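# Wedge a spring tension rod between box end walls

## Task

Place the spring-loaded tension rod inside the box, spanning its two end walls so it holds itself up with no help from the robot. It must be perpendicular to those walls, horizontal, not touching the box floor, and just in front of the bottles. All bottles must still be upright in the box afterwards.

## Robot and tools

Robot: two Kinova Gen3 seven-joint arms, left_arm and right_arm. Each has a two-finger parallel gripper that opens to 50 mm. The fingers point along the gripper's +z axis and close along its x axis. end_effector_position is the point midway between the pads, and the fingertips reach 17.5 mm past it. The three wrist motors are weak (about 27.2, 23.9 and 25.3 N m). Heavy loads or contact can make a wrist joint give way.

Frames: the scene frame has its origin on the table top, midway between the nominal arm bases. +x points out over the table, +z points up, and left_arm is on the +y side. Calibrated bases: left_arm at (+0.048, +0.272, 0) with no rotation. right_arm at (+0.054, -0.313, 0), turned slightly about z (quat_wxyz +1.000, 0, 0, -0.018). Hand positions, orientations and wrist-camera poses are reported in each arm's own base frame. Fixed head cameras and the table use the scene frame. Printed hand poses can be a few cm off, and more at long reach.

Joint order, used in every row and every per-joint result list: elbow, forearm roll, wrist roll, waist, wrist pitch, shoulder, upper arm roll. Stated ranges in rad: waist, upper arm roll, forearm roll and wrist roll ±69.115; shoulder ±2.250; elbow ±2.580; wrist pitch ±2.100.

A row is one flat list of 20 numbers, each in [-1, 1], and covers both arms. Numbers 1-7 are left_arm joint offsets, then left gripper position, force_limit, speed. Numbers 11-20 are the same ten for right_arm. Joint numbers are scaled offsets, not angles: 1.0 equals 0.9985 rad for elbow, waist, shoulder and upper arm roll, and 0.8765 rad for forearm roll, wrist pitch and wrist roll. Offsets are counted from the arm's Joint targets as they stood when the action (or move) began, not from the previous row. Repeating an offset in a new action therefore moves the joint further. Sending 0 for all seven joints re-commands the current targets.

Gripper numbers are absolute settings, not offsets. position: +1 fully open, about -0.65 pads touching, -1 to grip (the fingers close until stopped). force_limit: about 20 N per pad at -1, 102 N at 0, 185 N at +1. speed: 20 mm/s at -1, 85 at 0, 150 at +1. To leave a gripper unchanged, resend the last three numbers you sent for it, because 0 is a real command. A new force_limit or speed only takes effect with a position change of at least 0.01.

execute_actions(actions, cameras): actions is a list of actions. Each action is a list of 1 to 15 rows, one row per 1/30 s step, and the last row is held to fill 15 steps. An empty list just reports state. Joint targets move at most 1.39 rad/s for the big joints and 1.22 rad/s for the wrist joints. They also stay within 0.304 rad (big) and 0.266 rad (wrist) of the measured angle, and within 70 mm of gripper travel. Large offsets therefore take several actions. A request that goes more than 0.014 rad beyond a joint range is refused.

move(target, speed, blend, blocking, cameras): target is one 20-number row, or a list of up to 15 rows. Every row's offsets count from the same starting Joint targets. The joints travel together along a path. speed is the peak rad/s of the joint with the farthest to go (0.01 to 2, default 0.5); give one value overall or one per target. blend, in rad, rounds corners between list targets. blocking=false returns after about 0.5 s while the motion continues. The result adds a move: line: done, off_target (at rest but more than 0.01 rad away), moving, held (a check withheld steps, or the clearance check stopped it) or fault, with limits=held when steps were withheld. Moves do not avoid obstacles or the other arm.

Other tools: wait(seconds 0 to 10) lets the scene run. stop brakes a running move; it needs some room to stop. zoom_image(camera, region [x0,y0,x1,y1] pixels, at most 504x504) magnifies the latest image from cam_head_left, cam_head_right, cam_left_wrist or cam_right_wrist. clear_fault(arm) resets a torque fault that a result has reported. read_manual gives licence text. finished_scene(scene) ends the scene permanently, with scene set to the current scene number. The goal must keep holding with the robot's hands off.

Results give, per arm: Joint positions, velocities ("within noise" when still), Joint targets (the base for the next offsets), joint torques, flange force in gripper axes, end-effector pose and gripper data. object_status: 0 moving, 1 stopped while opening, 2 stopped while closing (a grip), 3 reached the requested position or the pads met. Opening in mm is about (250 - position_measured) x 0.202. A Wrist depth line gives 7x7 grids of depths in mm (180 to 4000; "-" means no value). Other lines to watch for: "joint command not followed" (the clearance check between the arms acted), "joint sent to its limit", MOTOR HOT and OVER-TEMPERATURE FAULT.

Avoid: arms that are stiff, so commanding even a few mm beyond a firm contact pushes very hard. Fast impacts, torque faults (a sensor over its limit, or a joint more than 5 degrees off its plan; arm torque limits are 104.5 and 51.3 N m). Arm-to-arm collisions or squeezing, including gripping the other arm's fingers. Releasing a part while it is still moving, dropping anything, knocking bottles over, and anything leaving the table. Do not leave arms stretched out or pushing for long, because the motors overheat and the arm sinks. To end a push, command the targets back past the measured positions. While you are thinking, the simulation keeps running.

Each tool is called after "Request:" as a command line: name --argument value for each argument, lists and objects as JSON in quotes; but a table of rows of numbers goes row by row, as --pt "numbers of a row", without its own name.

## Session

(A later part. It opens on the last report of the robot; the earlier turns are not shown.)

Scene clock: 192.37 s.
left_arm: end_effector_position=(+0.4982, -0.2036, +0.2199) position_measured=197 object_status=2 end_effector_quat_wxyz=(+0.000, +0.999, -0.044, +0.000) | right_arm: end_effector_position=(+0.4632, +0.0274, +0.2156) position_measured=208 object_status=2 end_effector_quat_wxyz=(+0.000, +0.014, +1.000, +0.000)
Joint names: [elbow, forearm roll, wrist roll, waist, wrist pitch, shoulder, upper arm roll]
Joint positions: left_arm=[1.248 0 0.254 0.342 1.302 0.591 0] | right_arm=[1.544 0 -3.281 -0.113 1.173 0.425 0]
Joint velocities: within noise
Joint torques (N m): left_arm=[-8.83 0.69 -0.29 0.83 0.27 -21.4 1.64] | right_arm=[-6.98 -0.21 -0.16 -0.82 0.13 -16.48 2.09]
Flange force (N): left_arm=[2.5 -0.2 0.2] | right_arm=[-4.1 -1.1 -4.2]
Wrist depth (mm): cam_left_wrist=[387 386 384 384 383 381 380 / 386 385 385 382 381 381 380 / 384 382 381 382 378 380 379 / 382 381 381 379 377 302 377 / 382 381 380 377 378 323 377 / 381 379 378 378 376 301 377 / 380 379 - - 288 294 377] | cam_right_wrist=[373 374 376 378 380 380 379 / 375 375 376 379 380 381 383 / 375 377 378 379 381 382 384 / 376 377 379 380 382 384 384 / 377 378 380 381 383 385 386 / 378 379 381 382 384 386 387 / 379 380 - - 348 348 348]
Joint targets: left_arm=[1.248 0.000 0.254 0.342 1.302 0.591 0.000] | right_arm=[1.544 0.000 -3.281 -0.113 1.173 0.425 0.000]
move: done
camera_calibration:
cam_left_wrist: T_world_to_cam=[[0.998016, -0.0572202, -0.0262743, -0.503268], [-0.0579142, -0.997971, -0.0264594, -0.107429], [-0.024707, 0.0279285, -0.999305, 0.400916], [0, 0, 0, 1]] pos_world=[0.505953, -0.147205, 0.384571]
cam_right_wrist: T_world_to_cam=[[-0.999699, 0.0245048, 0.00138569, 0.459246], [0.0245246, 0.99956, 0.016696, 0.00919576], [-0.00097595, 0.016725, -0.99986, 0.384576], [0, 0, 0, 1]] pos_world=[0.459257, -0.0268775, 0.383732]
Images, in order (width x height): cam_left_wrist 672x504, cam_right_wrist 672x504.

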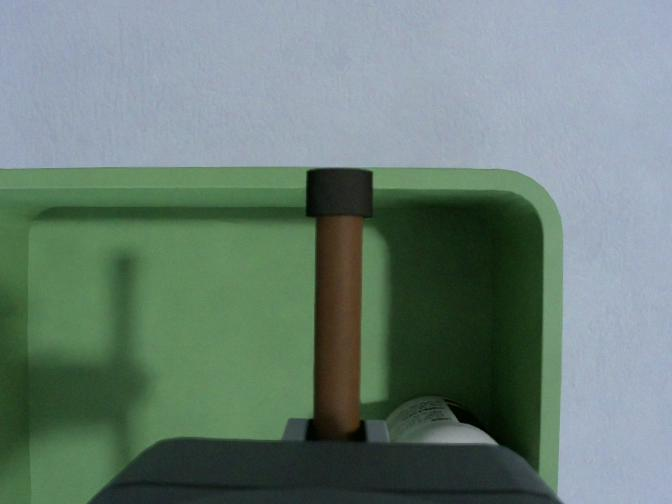

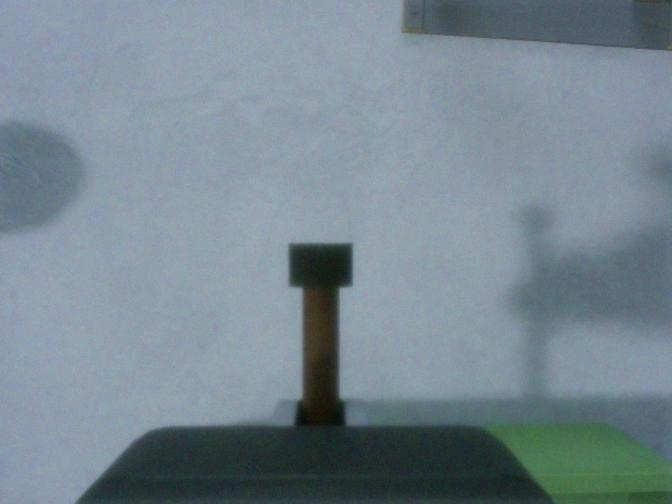

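Request:
move --pt "0 0 0 0 0 0 0 -1 0.3 -0.8 -0.0172 0 -0.0985 -0.0845 0.0073 0.0108 0 -1 0.3 -0.8" --pt "0 0 0 0 0 0 0 -1 0.3 -0.8 -0.0457 0 -0.1942 -0.1665 0.0197 0.0284 0 -1 0.3 -0.8" --pt "0 0 0 0 0 0 0 -1 0.3 -0.8 -0.0916 0 -0.2943 -0.2523 0.0402 0.0563 0 -1 0.3 -0.8" --speed '[0.05, 0.1, 0.1]' --blend '[0.01, 0.01, 0]'

Request:
zoom_image --camera "cam_left_wrist" --region '[250, 140, 450, 290]'

Request:
zoom_image --camera "cam_right_wrist" --region '[180, 200, 440, 420]'

Request:
zoom_image --camera "cam_head_left" --region '[310, 180, 490, 280]'

Scene clock: 223.73 s.
left_arm: end_effector_position=(+0.4982, -0.2036, +0.2199) position_measured=197 object_status=2 end_effector_quat_wxyz=(+0.000, +0.999, -0.044, +0.000) | right_arm: end_effector_position=(+0.4654, +0.1510, +0.2156) position_measured=208 object_status=2 end_effector_quat_wxyz=(+0.000, +0.017, +1.000, +0.000)
Joint names: [elbow, forearm roll, wrist roll, waist, wrist pitch, shoulder, upper arm roll]
Joint positions: left_arm=[1.248 0 0.254 0.342 1.302 0.591 0] | right_arm=[1.452 0 -3.539 -0.365 1.208 0.481 0]
Joint velocities: within noise
Joint torques (N m): left_arm=[-9.39 3.08 -0.54 5.25 0.01 -21.61 5.75] | right_arm=[-8.5 -2.16 -0.17 -4.16 -1.12 -17.69 -1.17]
Flange force (N): left_arm=[3.1 -8.1 0.8] | right_arm=[-4.1 -7.5 -4.9]
Wrist depth (mm): cam_left_wrist=[390 388 388 386 385 381 381 / 390 388 385 385 383 382 381 / 388 385 384 384 381 380 379 / 384 383 381 379 378 311 377 / 382 381 380 378 377 334 377 / 381 380 379 378 376 310 375 / 380 380 - - 295 309 375] | cam_right_wrist=[377 378 378 379 381 383 382 / 376 378 379 380 382 384 384 / 377 378 379 380 382 384 384 / 377 283 279 376 379 381 354 / 377 338 378 378 379 381 382 / 379 337 378 379 380 382 382 / 379 338 - - 381 382 382]
Joint targets: left_arm=[1.248 0.000 0.254 0.342 1.302 0.591 0.000] | right_arm=[1.452 0.000 -3.539 -0.365 1.208 0.481 0.000]
move: done
camera_calibration:
cam_left_wrist: T_world_to_cam=[[0.998016, -0.0572202, -0.0262743, -0.503268], [-0.0579142, -0.997971, -0.0264594, -0.107429], [-0.024707, 0.0279285, -0.999305, 0.400916], [0, 0, 0, 1]] pos_world=[0.505953, -0.147205, 0.384571]
cam_right_wrist: T_world_to_cam=[[-0.999531, 0.030605, 0.00141824, 0.457458], [0.0306245, 0.99939, 0.0168118, -0.117242], [-0.000902852, 0.0168474, -0.999858, 0.382465], [0, 0, 0, 1]] pos_world=[0.461179, 0.0967262, 0.383733]

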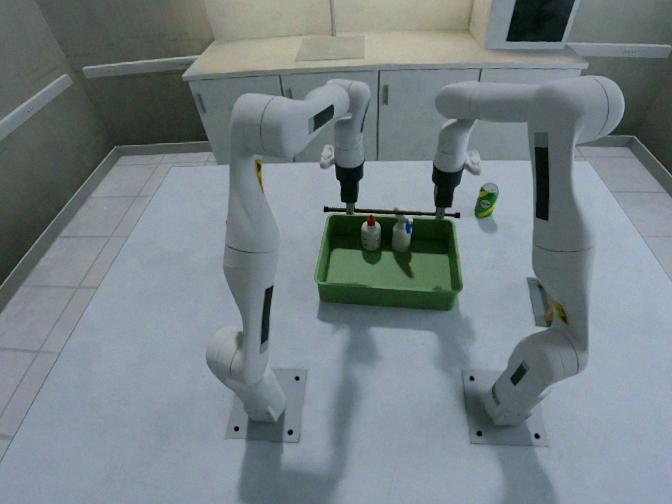

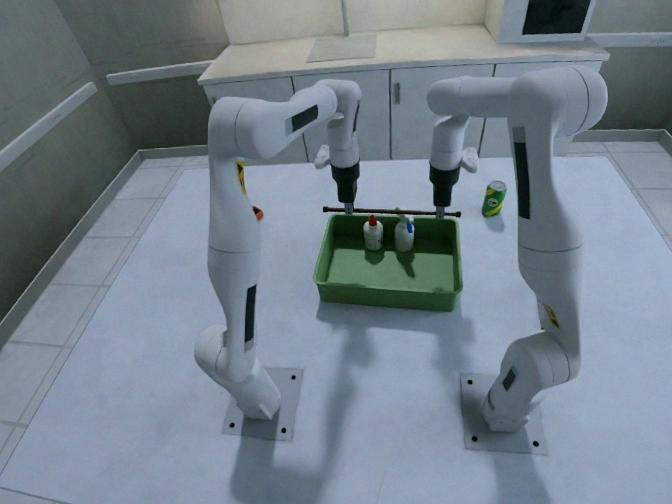

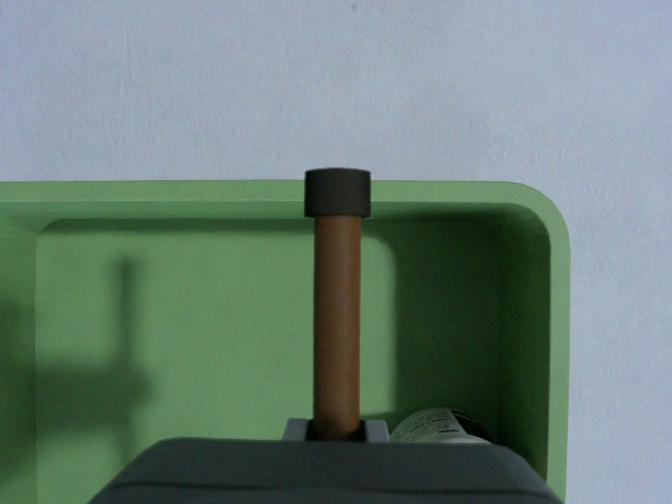

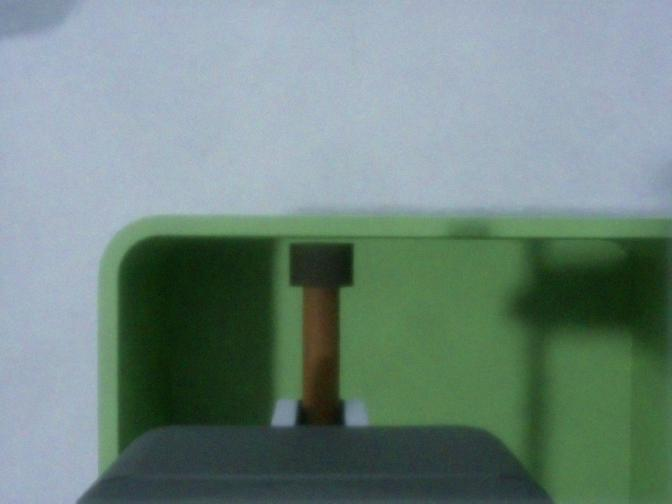

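Scaled by 2.520.

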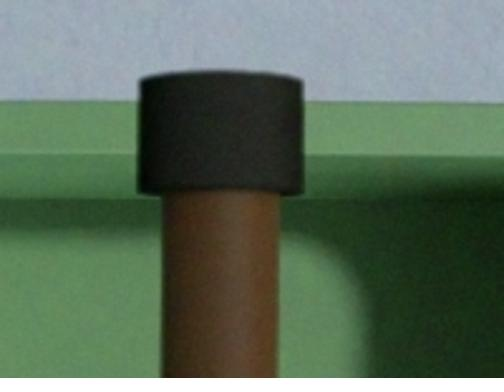

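Scaled by 1.938.

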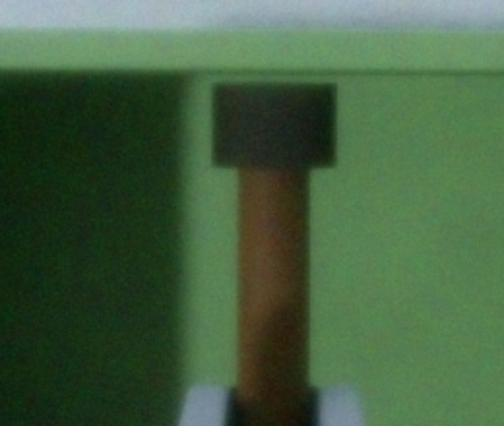

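Scaled by 2.800 from the camera's 672x504 image, which has a finer 960x720 frame.

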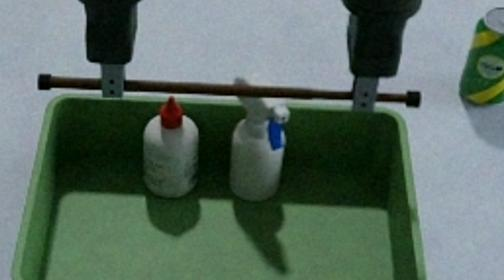

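Request:
zoom_image --camera "cam_left_wrist" --region '[0, 150, 336, 450]'

Request:
zoom_image --camera "cam_left_wrist" --region '[336, 150, 672, 450]'

Request:
zoom_image --camera "cam_right_wrist" --region '[90, 200, 290, 480]'

Request:
zoom_image --camera "cam_right_wrist" --region '[360, 200, 672, 480]'

Scaled by 1.500.

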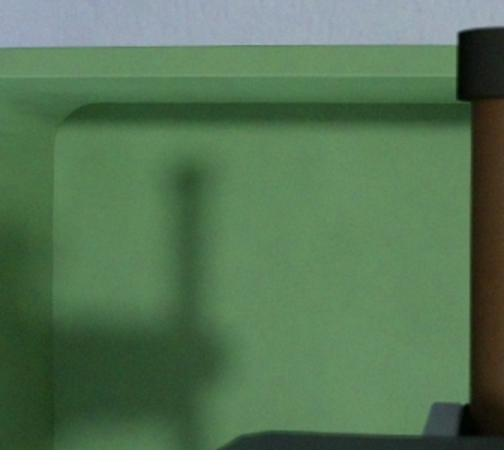

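Scaled by 1.500.

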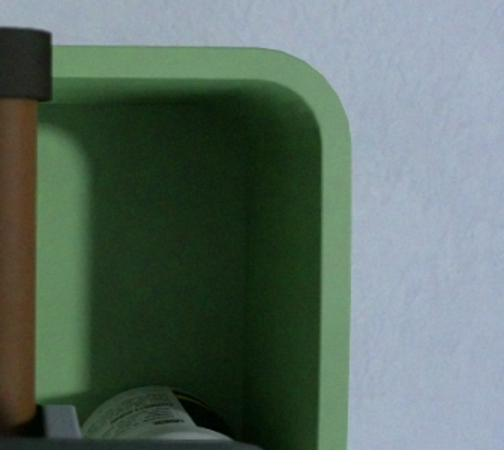

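Scaled by 1.800.

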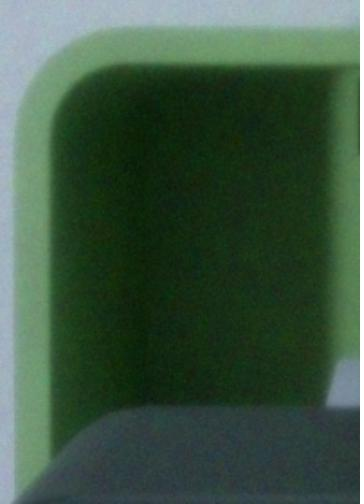

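Scaled by 1.615.

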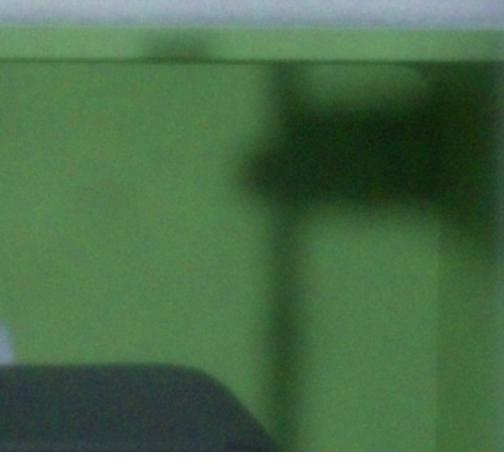

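Request:
move --pt "-0.0096 0 -0.0122 -0.0017 0.0056 0.0053 0 -1 0.3 -0.8 0 0 -0.0103 0 0 0 0 -1 0.3 -0.8" --pt "0.0684 0 -0.0122 -0.0017 -0.1187 0.0364 0 -1 0.3 -0.8 0.0717 0 -0.0103 0 -0.124 0.0377 0 -1 0.3 -0.8" --pt "0.1324 0 -0.0122 -0.0017 -0.2374 0.0766 0 -1 0.3 -0.8 0.1324 0 -0.0103 0 -0.2468 0.0848 0 -1 0.3 -0.8" --speed '[0.05, 0.12, 0.12]' --blend '[0.005, 0.01, 0]' --cameras '["cam_left_wrist", "cam_right_wrist", "cam_head_left"]'

Request:
zoom_image --camera "cam_left_wrist" --region '[230, 120, 450, 285]'

Request:
zoom_image --camera "cam_right_wrist" --region '[200, 180, 440, 360]'

Request:
zoom_image --camera "cam_head_left" --region '[310, 180, 490, 280]'

Scene clock: 274.67 s.
left_arm: end_effector_position=(+0.5004, -0.2035, +0.1400) position_measured=197 object_status=2 end_effector_quat_wxyz=(+0.000, +0.999, -0.048, +0.000) | right_arm: end_effector_position=(+0.4653, +0.1510, +0.1372) position_measured=208 object_status=2 end_effector_quat_wxyz=(+0.000, +0.021, +1.000, +0.000)
Joint names: [elbow, forearm roll, wrist roll, waist, wrist pitch, shoulder, upper arm roll]
Joint positions: left_arm=[1.38 0 0.243 0.34 1.094 0.668 0] | right_arm=[1.584 0 -3.548 -0.365 0.992 0.565 0]
Joint velocities: within noise
Joint torques (N m): left_arm=[-8.28 2.54 -0.75 5.47 0.18 -21.85 6.01] | right_arm=[-8.17 -1.87 -0.02 -4.14 -1.19 -19.03 -1.36]
Flange force (N): left_arm=[3.4 -8.0 0.5] | right_arm=[-4.1 -7.5 -3.3]
Wrist depth (mm): cam_left_wrist=[309 308 307 305 304 302 301 / 308 307 305 304 303 301 300 / 212 213 214 202 215 217 210 / 304 302 301 299 298 297 205 / 303 302 301 299 297 296 216 / 302 301 300 298 296 289 205 / 301 300 299 - 296 288 216] | cam_right_wrist=[298 299 301 301 302 303 305 / 299 299 300 301 303 304 305 / 299 300 301 302 303 304 305 / 200 298 298 300 300 302 303 / 219 299 299 300 301 302 303 / 218 299 299 301 302 303 304 / - 298 - - 303 303 305]
Joint targets: left_arm=[1.380 0.000 0.243 0.340 1.094 0.668 0.000] | right_arm=[1.584 0.000 -3.548 -0.365 0.992 0.565 0.000]
move: done
camera_calibration:
cam_left_wrist: T_world_to_cam=[[0.997444, -0.0662148, -0.0268418, -0.509035], [-0.0669279, -0.997403, -0.0266004, -0.104581], [-0.0250107, 0.0283289, -0.999286, 0.321246], [0, 0, 0, 1]] pos_world=[0.508769, -0.147116, 0.304571]
cam_right_wrist: T_world_to_cam=[[-0.999214, 0.0396018, 0.00180156, 0.455864], [0.0396263, 0.999077, 0.0165748, -0.120056], [-0.0011435, 0.0166332, -0.999861, 0.304206], [0, 0, 0, 1]] pos_world=[0.460611, 0.096832, 0.305332]
Images, in order (width x height): cam_head_left 672x504, cam_left_wrist 672x504, cam_right_wrist 672x504.

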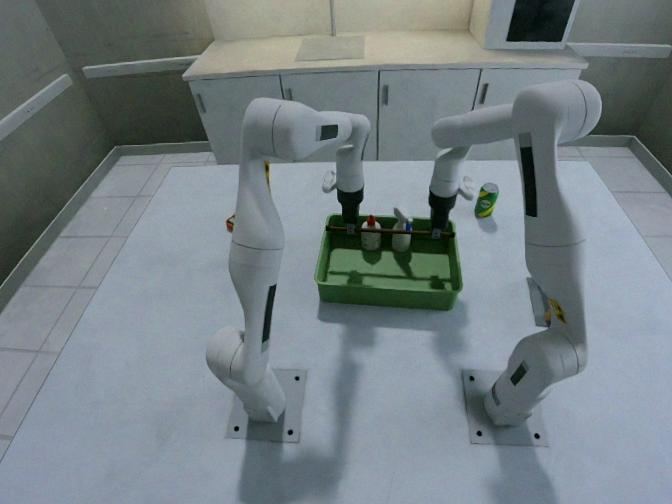

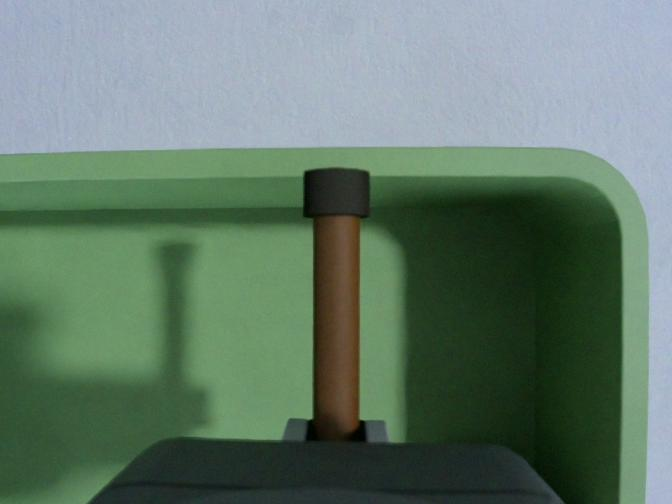

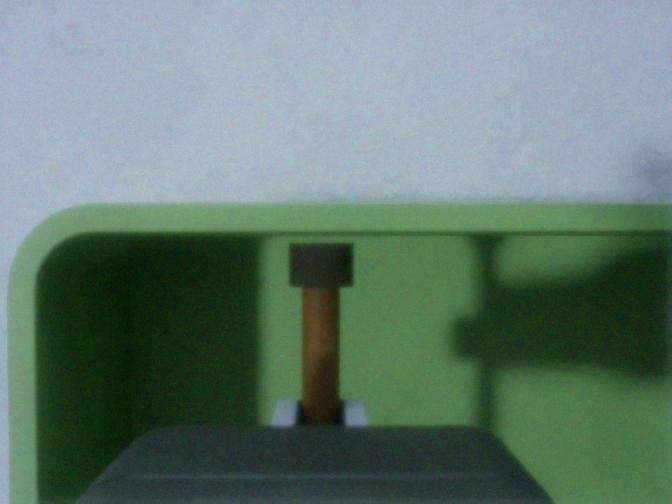

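Scaled by 2.291.

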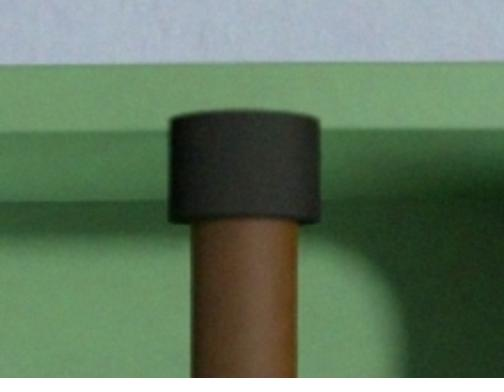

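Scaled by 2.100.

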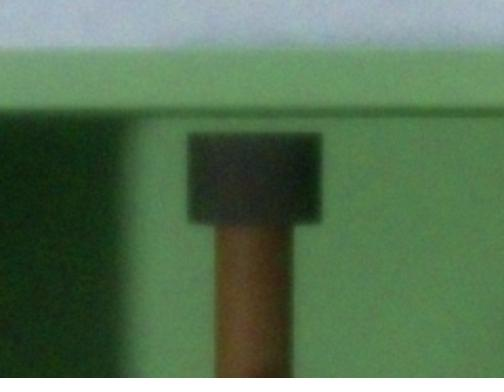

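Scaled by 2.800 from the camera's 672x504 image, which has a finer 960x720 frame.

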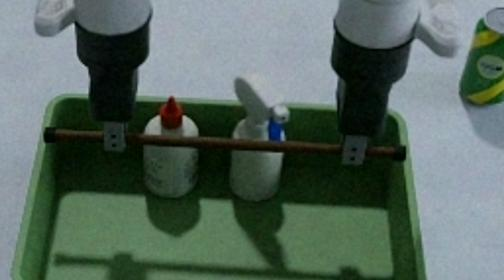

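Request:
move --pt "0 0 0.002 0.0018 0 0 0 -1 0.3 -0.8 0 0 0 0 0 0 0 -1 0.3 -0.8" --pt "0.0454 0 0.002 0.0018 -0.0996 0.0421 0 -1 0.3 -0.8 0.0433 0 0 0 -0.1042 0.0481 0 -1 0.3 -0.8" --pt "0.0783 0 0.002 0.0018 -0.1867 0.0856 0 -1 0.3 -0.8 0.0751 0 0 0 -0.1963 0.0972 0 -1 0.3 -0.8" --speed 0.08 --blend '[0, 0.01, 0]' --cameras '["cam_left_wrist", "cam_right_wrist", "cam_head_left"]'

Request:
zoom_image --camera "cam_left_wrist" --region '[230, 120, 450, 285]'

Request:
zoom_image --camera "cam_right_wrist" --region '[200, 180, 440, 360]'

Request:
zoom_image --camera "cam_head_left" --region '[300, 190, 480, 320]'

Scene clock: 290.13 s.
left_arm: end_effector_position=(+0.5001, -0.2044, +0.0730) position_measured=197 object_status=2 end_effector_quat_wxyz=(+0.000, +0.999, -0.048, +0.000) | right_arm: end_effector_position=(+0.4653, +0.1510, +0.0711) position_measured=208 object_status=2 end_effector_quat_wxyz=(+0.000, +0.021, +1.000, +0.000)
Joint names: [elbow, forearm roll, wrist roll, waist, wrist pitch, shoulder, upper arm roll]
Joint positions: left_arm=[1.458 0 0.245 0.342 0.931 0.753 0] | right_arm=[1.659 0 -3.548 -0.365 0.82 0.662 0]
Joint velocities: within noise
Joint torques (N m): left_arm=[-7.25 2.27 -0.77 5.7 0.16 -22.05 6.26] | right_arm=[-7.53 -1.65 -0.02 -4.31 -1.25 -20.2 -1.6]
Flange force (N): left_arm=[3.6 -8.3 0.0] | right_arm=[-4.3 -8.1 -2.3]
Wrist depth (mm): cam_left_wrist=[241 240 238 237 236 235 235 / 240 239 238 237 236 235 234 / 236 235 234 - 227 227 198 / 236 235 234 - 232 231 206 / 235 234 233 - 231 230 206 / 234 233 232 - 230 229 207 / 234 233 232 - 230 229 217] | cam_right_wrist=[233 233 234 235 236 237 238 / 233 234 234 236 237 237 238 / 234 234 235 236 237 238 238 / 213 232 232 - 234 235 236 / 220 232 233 - 235 236 237 / 220 233 233 - 235 236 237 / - 233 233 - 236 236 237]
Joint targets: left_arm=[1.458 0.000 0.245 0.342 0.931 0.753 0.000] | right_arm=[1.659 0.000 -3.548 -0.365 0.820 0.662 0.000]
move: done
camera_calibration:
cam_left_wrist: T_world_to_cam=[[0.997438, -0.0663155, -0.0268368, -0.510507], [-0.0670259, -0.997399, -0.0264991, -0.107262], [-0.0250097, 0.02823, -0.999289, 0.254294], [0, 0, 0, 1]] pos_world=[0.508369, -0.148016, 0.237571]
cam_right_wrist: T_world_to_cam=[[-0.999214, 0.0396018, 0.00180156, 0.455983], [0.0396263, 0.999077, 0.0165748, -0.11896], [-0.0011435, 0.0166332, -0.999861, 0.238115], [0, 0, 0, 1]] pos_world=[0.460611, 0.096832, 0.239232]
Images, in order (width x height): cam_head_left 672x504, cam_left_wrist 672x504, cam_right_wrist 672x504.

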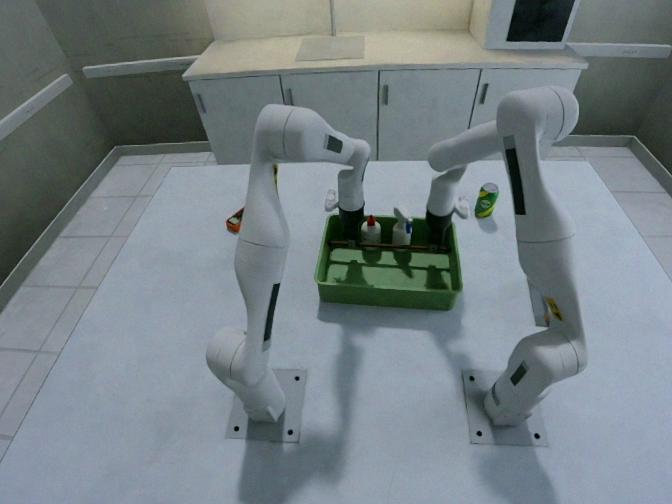

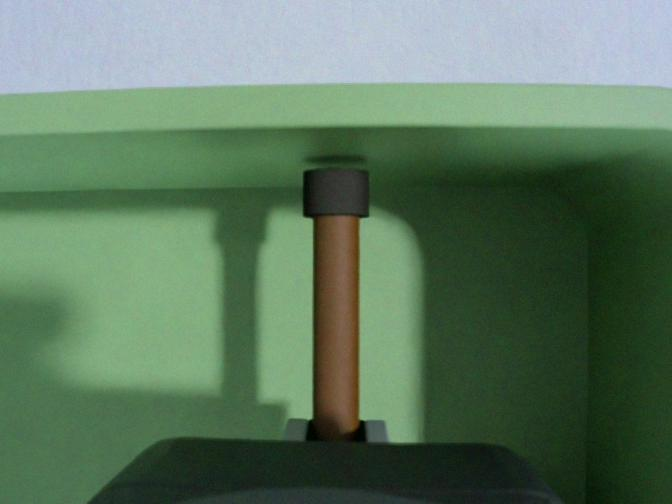

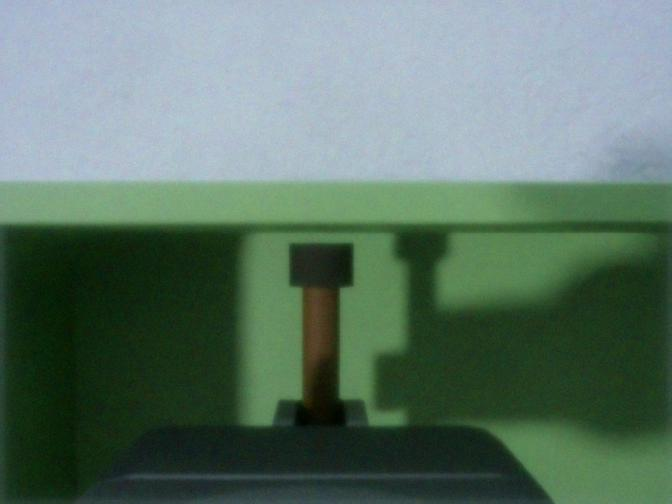

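Scaled by 2.291.

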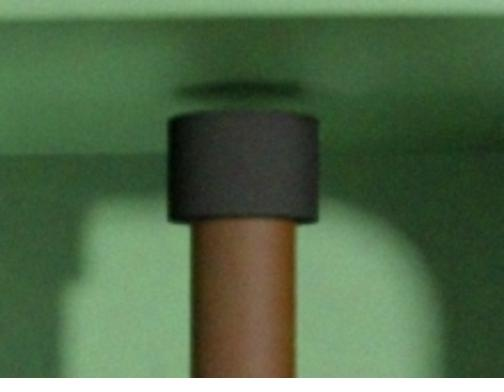

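Scaled by 2.100.

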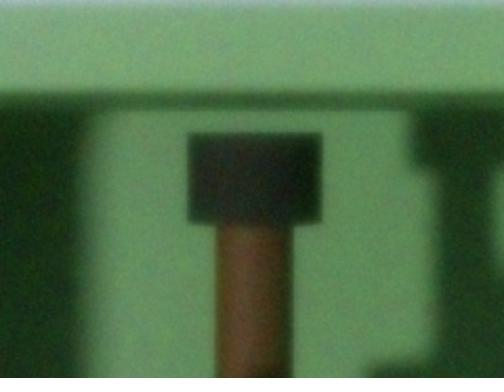

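Scaled by 2.800 from the camera's 672x504 image, which has a finer 960x720 frame.

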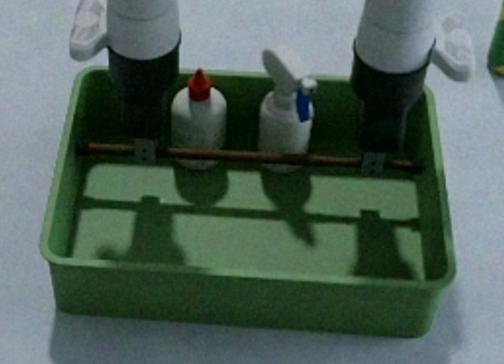

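Request:
move --target '[0.0085, 0, -0.0144, -0.0126, -0.0052, -0.0039, 0, -1, 0.3, -0.8, 0.0097, 0, 0.016, 0.0141, -0.0058, -0.0046, 0, -1, 0.3, -0.8]' --speed 0.02 --cameras '["cam_left_wrist", "cam_right_wrist"]'

Scene clock: 304.87 s.
left_arm: end_effector_position=(+0.5006, -0.1974, +0.0729) position_measured=197 object_status=2 end_effector_quat_wxyz=(+0.000, +0.999, -0.048, +0.000) | right_arm: end_effector_position=(+0.4649, +0.1436, +0.0711) position_measured=208 object_status=2 end_effector_quat_wxyz=(+0.000, +0.021, +1.000, +0.000)
Joint names: [elbow, forearm roll, wrist roll, waist, wrist pitch, shoulder, upper arm roll]
Joint positions: left_arm=[1.467 0 0.233 0.329 0.926 0.749 0] | right_arm=[1.669 0 -3.534 -0.351 0.815 0.658 0]
Joint velocities: within noise
Joint torques (N m): left_arm=[-6.3 0.36 -0.2 0.37 0.59 -21.4 1.18] | right_arm=[-5.68 -0.04 -0.46 0.11 0.17 -20.26 3.13]
Flange force (N): left_arm=[3.2 0.7 -0.6] | right_arm=[-5.1 0.8 0.0]
Wrist depth (mm): cam_left_wrist=[239 238 237 236 235 234 233 / 238 238 236 236 235 234 233 / 235 234 233 - 231 230 199 / 235 234 233 - 231 230 206 / 234 234 233 - 231 230 207 / 234 233 232 - 230 229 206 / 234 233 232 - 230 229 216] | cam_right_wrist=[231 232 233 234 235 236 238 / 233 233 234 235 236 237 238 / 233 233 234 235 236 237 238 / - 232 232 - 234 236 236 / 222 232 233 - 234 236 237 / 221 232 233 - 235 236 237 / - 233 233 - 235 237 237]
Joint targets: left_arm=[1.467 0.000 0.233 0.329 0.926 0.749 0.000] | right_arm=[1.669 0.000 -3.534 -0.351 0.815 0.658 0.000]
move: done
camera_calibration:
cam_left_wrist: T_world_to_cam=[[0.997435, -0.0663125, -0.0269431, -0.510614], [-0.0670283, -0.997397, -0.0265922, -0.100216], [-0.0251096, 0.0283299, -0.999283, 0.254176], [0, 0, 0, 1]] pos_world=[0.508969, -0.141016, 0.237571]
cam_right_wrist: T_world_to_cam=[[-0.999218, 0.0394999, 0.00189938, 0.455868], [0.039526, 0.999081, 0.0165723, -0.111405], [-0.00124303, 0.0166344, -0.999861, 0.238285], [0, 0, 0, 1]] pos_world=[0.460211, 0.089332, 0.239232]
Images, in order (width x height): cam_left_wrist 672x504, cam_right_wrist 672x504.

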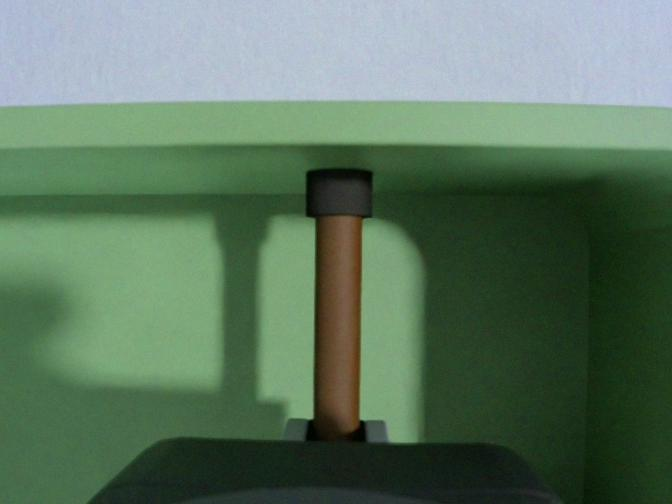

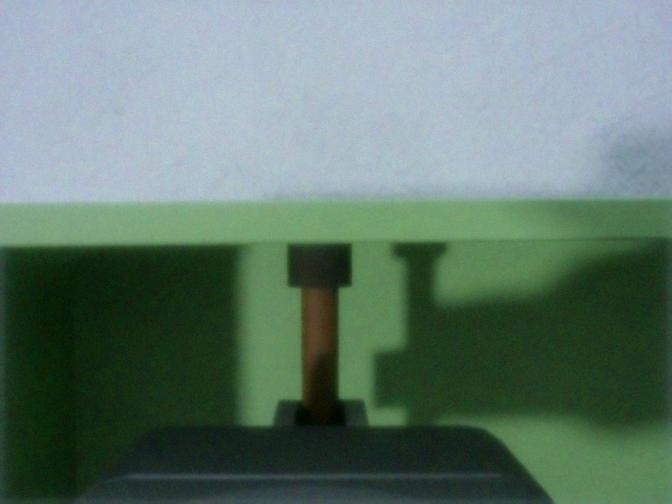

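Request:
move --pt "0 0 0 0 0 0 0 0.1 0.3 -1 0 0 0 0 0 0 0 0.1 0.3 -1" --pt "-0.0329 0 0 0 0.0871 -0.0435 0 0.1 0.3 -1 -0.0318 0 0 0 0.0921 -0.0491 0 0.1 0.3 -1" --pt "-0.0783 0 0 0 0.1867 -0.0856 0 0.1 0.3 -1 -0.0751 0 0 0 0.1963 -0.0972 0 0.1 0.3 -1" --pt "-0.1423 0 0 0 0.3054 -0.1258 0 0.1 0.3 -1 -0.1358 0 0 0 0.3191 -0.1443 0 0.1 0.3 -1" --pt "-0.2203 0 0 0 0.4297 -0.1569 0 0.1 0.3 -1 -0.2075 0 0 0 0.4431 -0.182 0 0.1 0.3 -1" --speed 0.2 --blend '[0, 0.01, 0.01, 0.01, 0]'

Request:
zoom_image --camera "cam_head_left" --region '[300, 190, 480, 320]'

Request:
zoom_image --camera "cam_head_right" --region '[300, 190, 480, 320]'

Request:
zoom_image --camera "cam_left_wrist" --region '[276, 150, 476, 450]'

Request:
zoom_image --camera "cam_right_wrist" --region '[276, 200, 396, 290]'

Scene clock: 321.83 s.
left_arm: end_effector_position=(+0.5009, -0.1975, +0.2195) position_measured=138 object_status=3 end_effector_quat_wxyz=(+0.000, +0.999, -0.048, +0.000) | right_arm: end_effector_position=(+0.4653, +0.1437, +0.2150) position_measured=138 object_status=3 end_effector_quat_wxyz=(+0.000, +0.021, +1.000, +0.000)
Joint names: [elbow, forearm roll, wrist roll, waist, wrist pitch, shoulder, upper arm roll]
Joint positions: left_arm=[1.247 0 0.233 0.329 1.303 0.593 0] | right_arm=[1.462 0 -3.534 -0.351 1.203 0.476 0]
Joint velocities: within noise
Joint torques (N m): left_arm=[-8.5 0.58 -0.23 0.9 0.24 -20.93 1.63] | right_arm=[-6.98 -0.24 -0.19 -0.8 0.11 -17.6 2.19]
Flange force (N): left_arm=[2.8 -0.4 -0.9] | right_arm=[-5.0 0.2 -4.4]
Wrist depth (mm): cam_left_wrist=[386 385 384 383 382 380 379 / 385 384 383 382 381 380 379 / 385 384 381 381 380 379 378 / 381 380 380 378 377 303 377 / 381 380 380 378 376 320 377 / 380 379 378 378 376 298 376 / 380 379 378 377 314 297 376] | cam_right_wrist=[375 376 376 376 377 378 379 / 376 376 376 378 378 379 379 / 377 378 377 378 380 380 381 / 377 298 375 312 377 378 369 / 378 311 377 378 379 379 379 / 379 307 377 379 379 381 381 / 380 306 379 379 380 382 381]
Joint targets: left_arm=[1.247 0.000 0.233 0.329 1.303 0.593 0.000] | right_arm=[1.462 0.000 -3.534 -0.351 1.203 0.476 0.000]
move: done
camera_calibration:
cam_left_wrist: T_world_to_cam=[[0.997444, -0.0662148, -0.0268418, -0.507], [-0.0669279, -0.997403, -0.0266004, -0.0964459], [-0.0250107, 0.0283289, -0.999286, 0.400631], [0, 0, 0, 1]] pos_world=[0.509269, -0.141116, 0.384171]
cam_right_wrist: T_world_to_cam=[[-0.999214, 0.0396098, 0.00140987, 0.456166], [0.0396279, 0.999073, 0.0167905, -0.114035], [-0.000743493, 0.0168331, -0.999858, 0.381915], [0, 0, 0, 1]] pos_world=[0.460611, 0.0894317, 0.383133]

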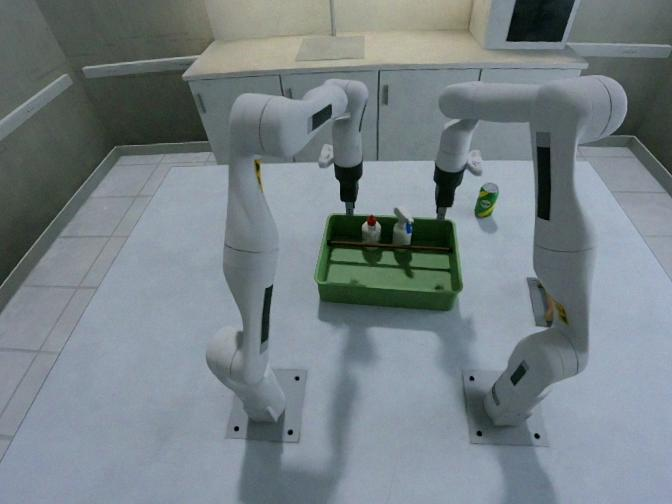

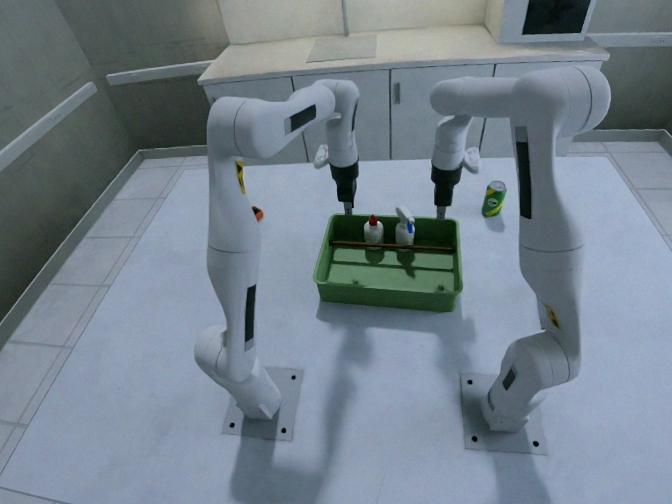

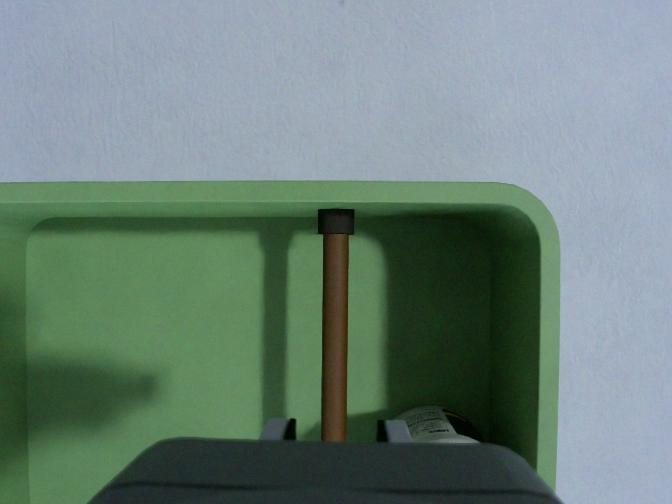

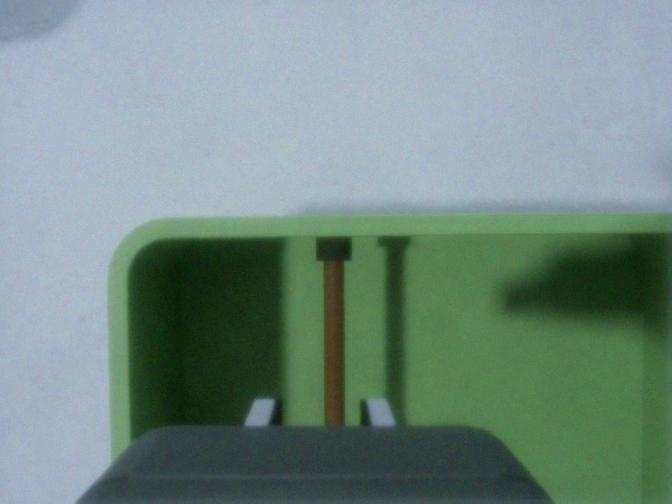

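Scaled by 2.800 from the camera's 672x504 image, which has a finer 960x720 frame.

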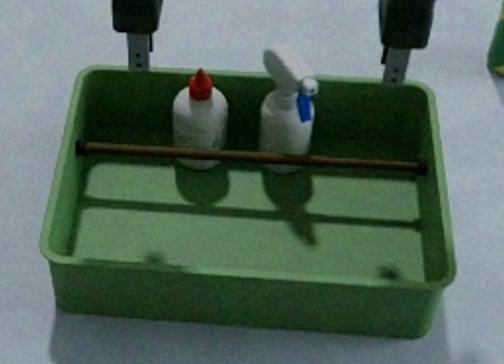

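Scaled by 2.800 from the camera's 672x504 image, which has a finer 960x720 frame.

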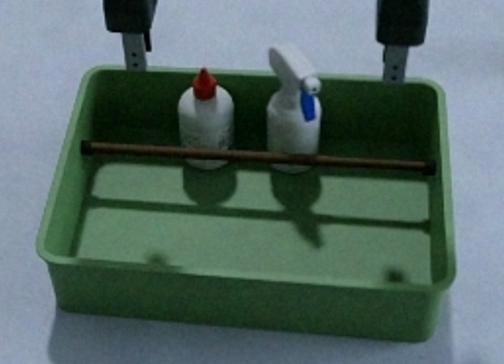

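Scaled by 1.680.

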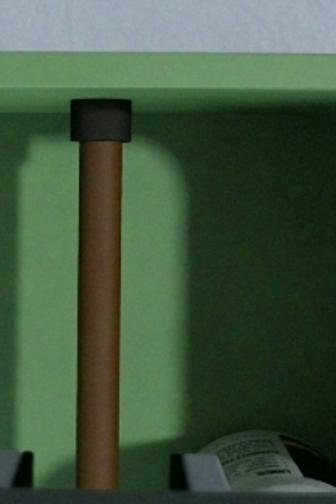

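Scaled by 4.200.

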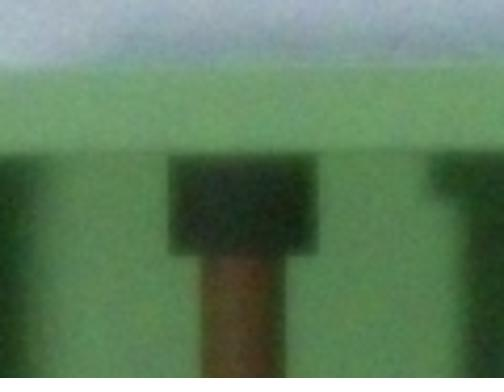

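Request:
finished_scene --scene 2

The scene is finished: the task was done.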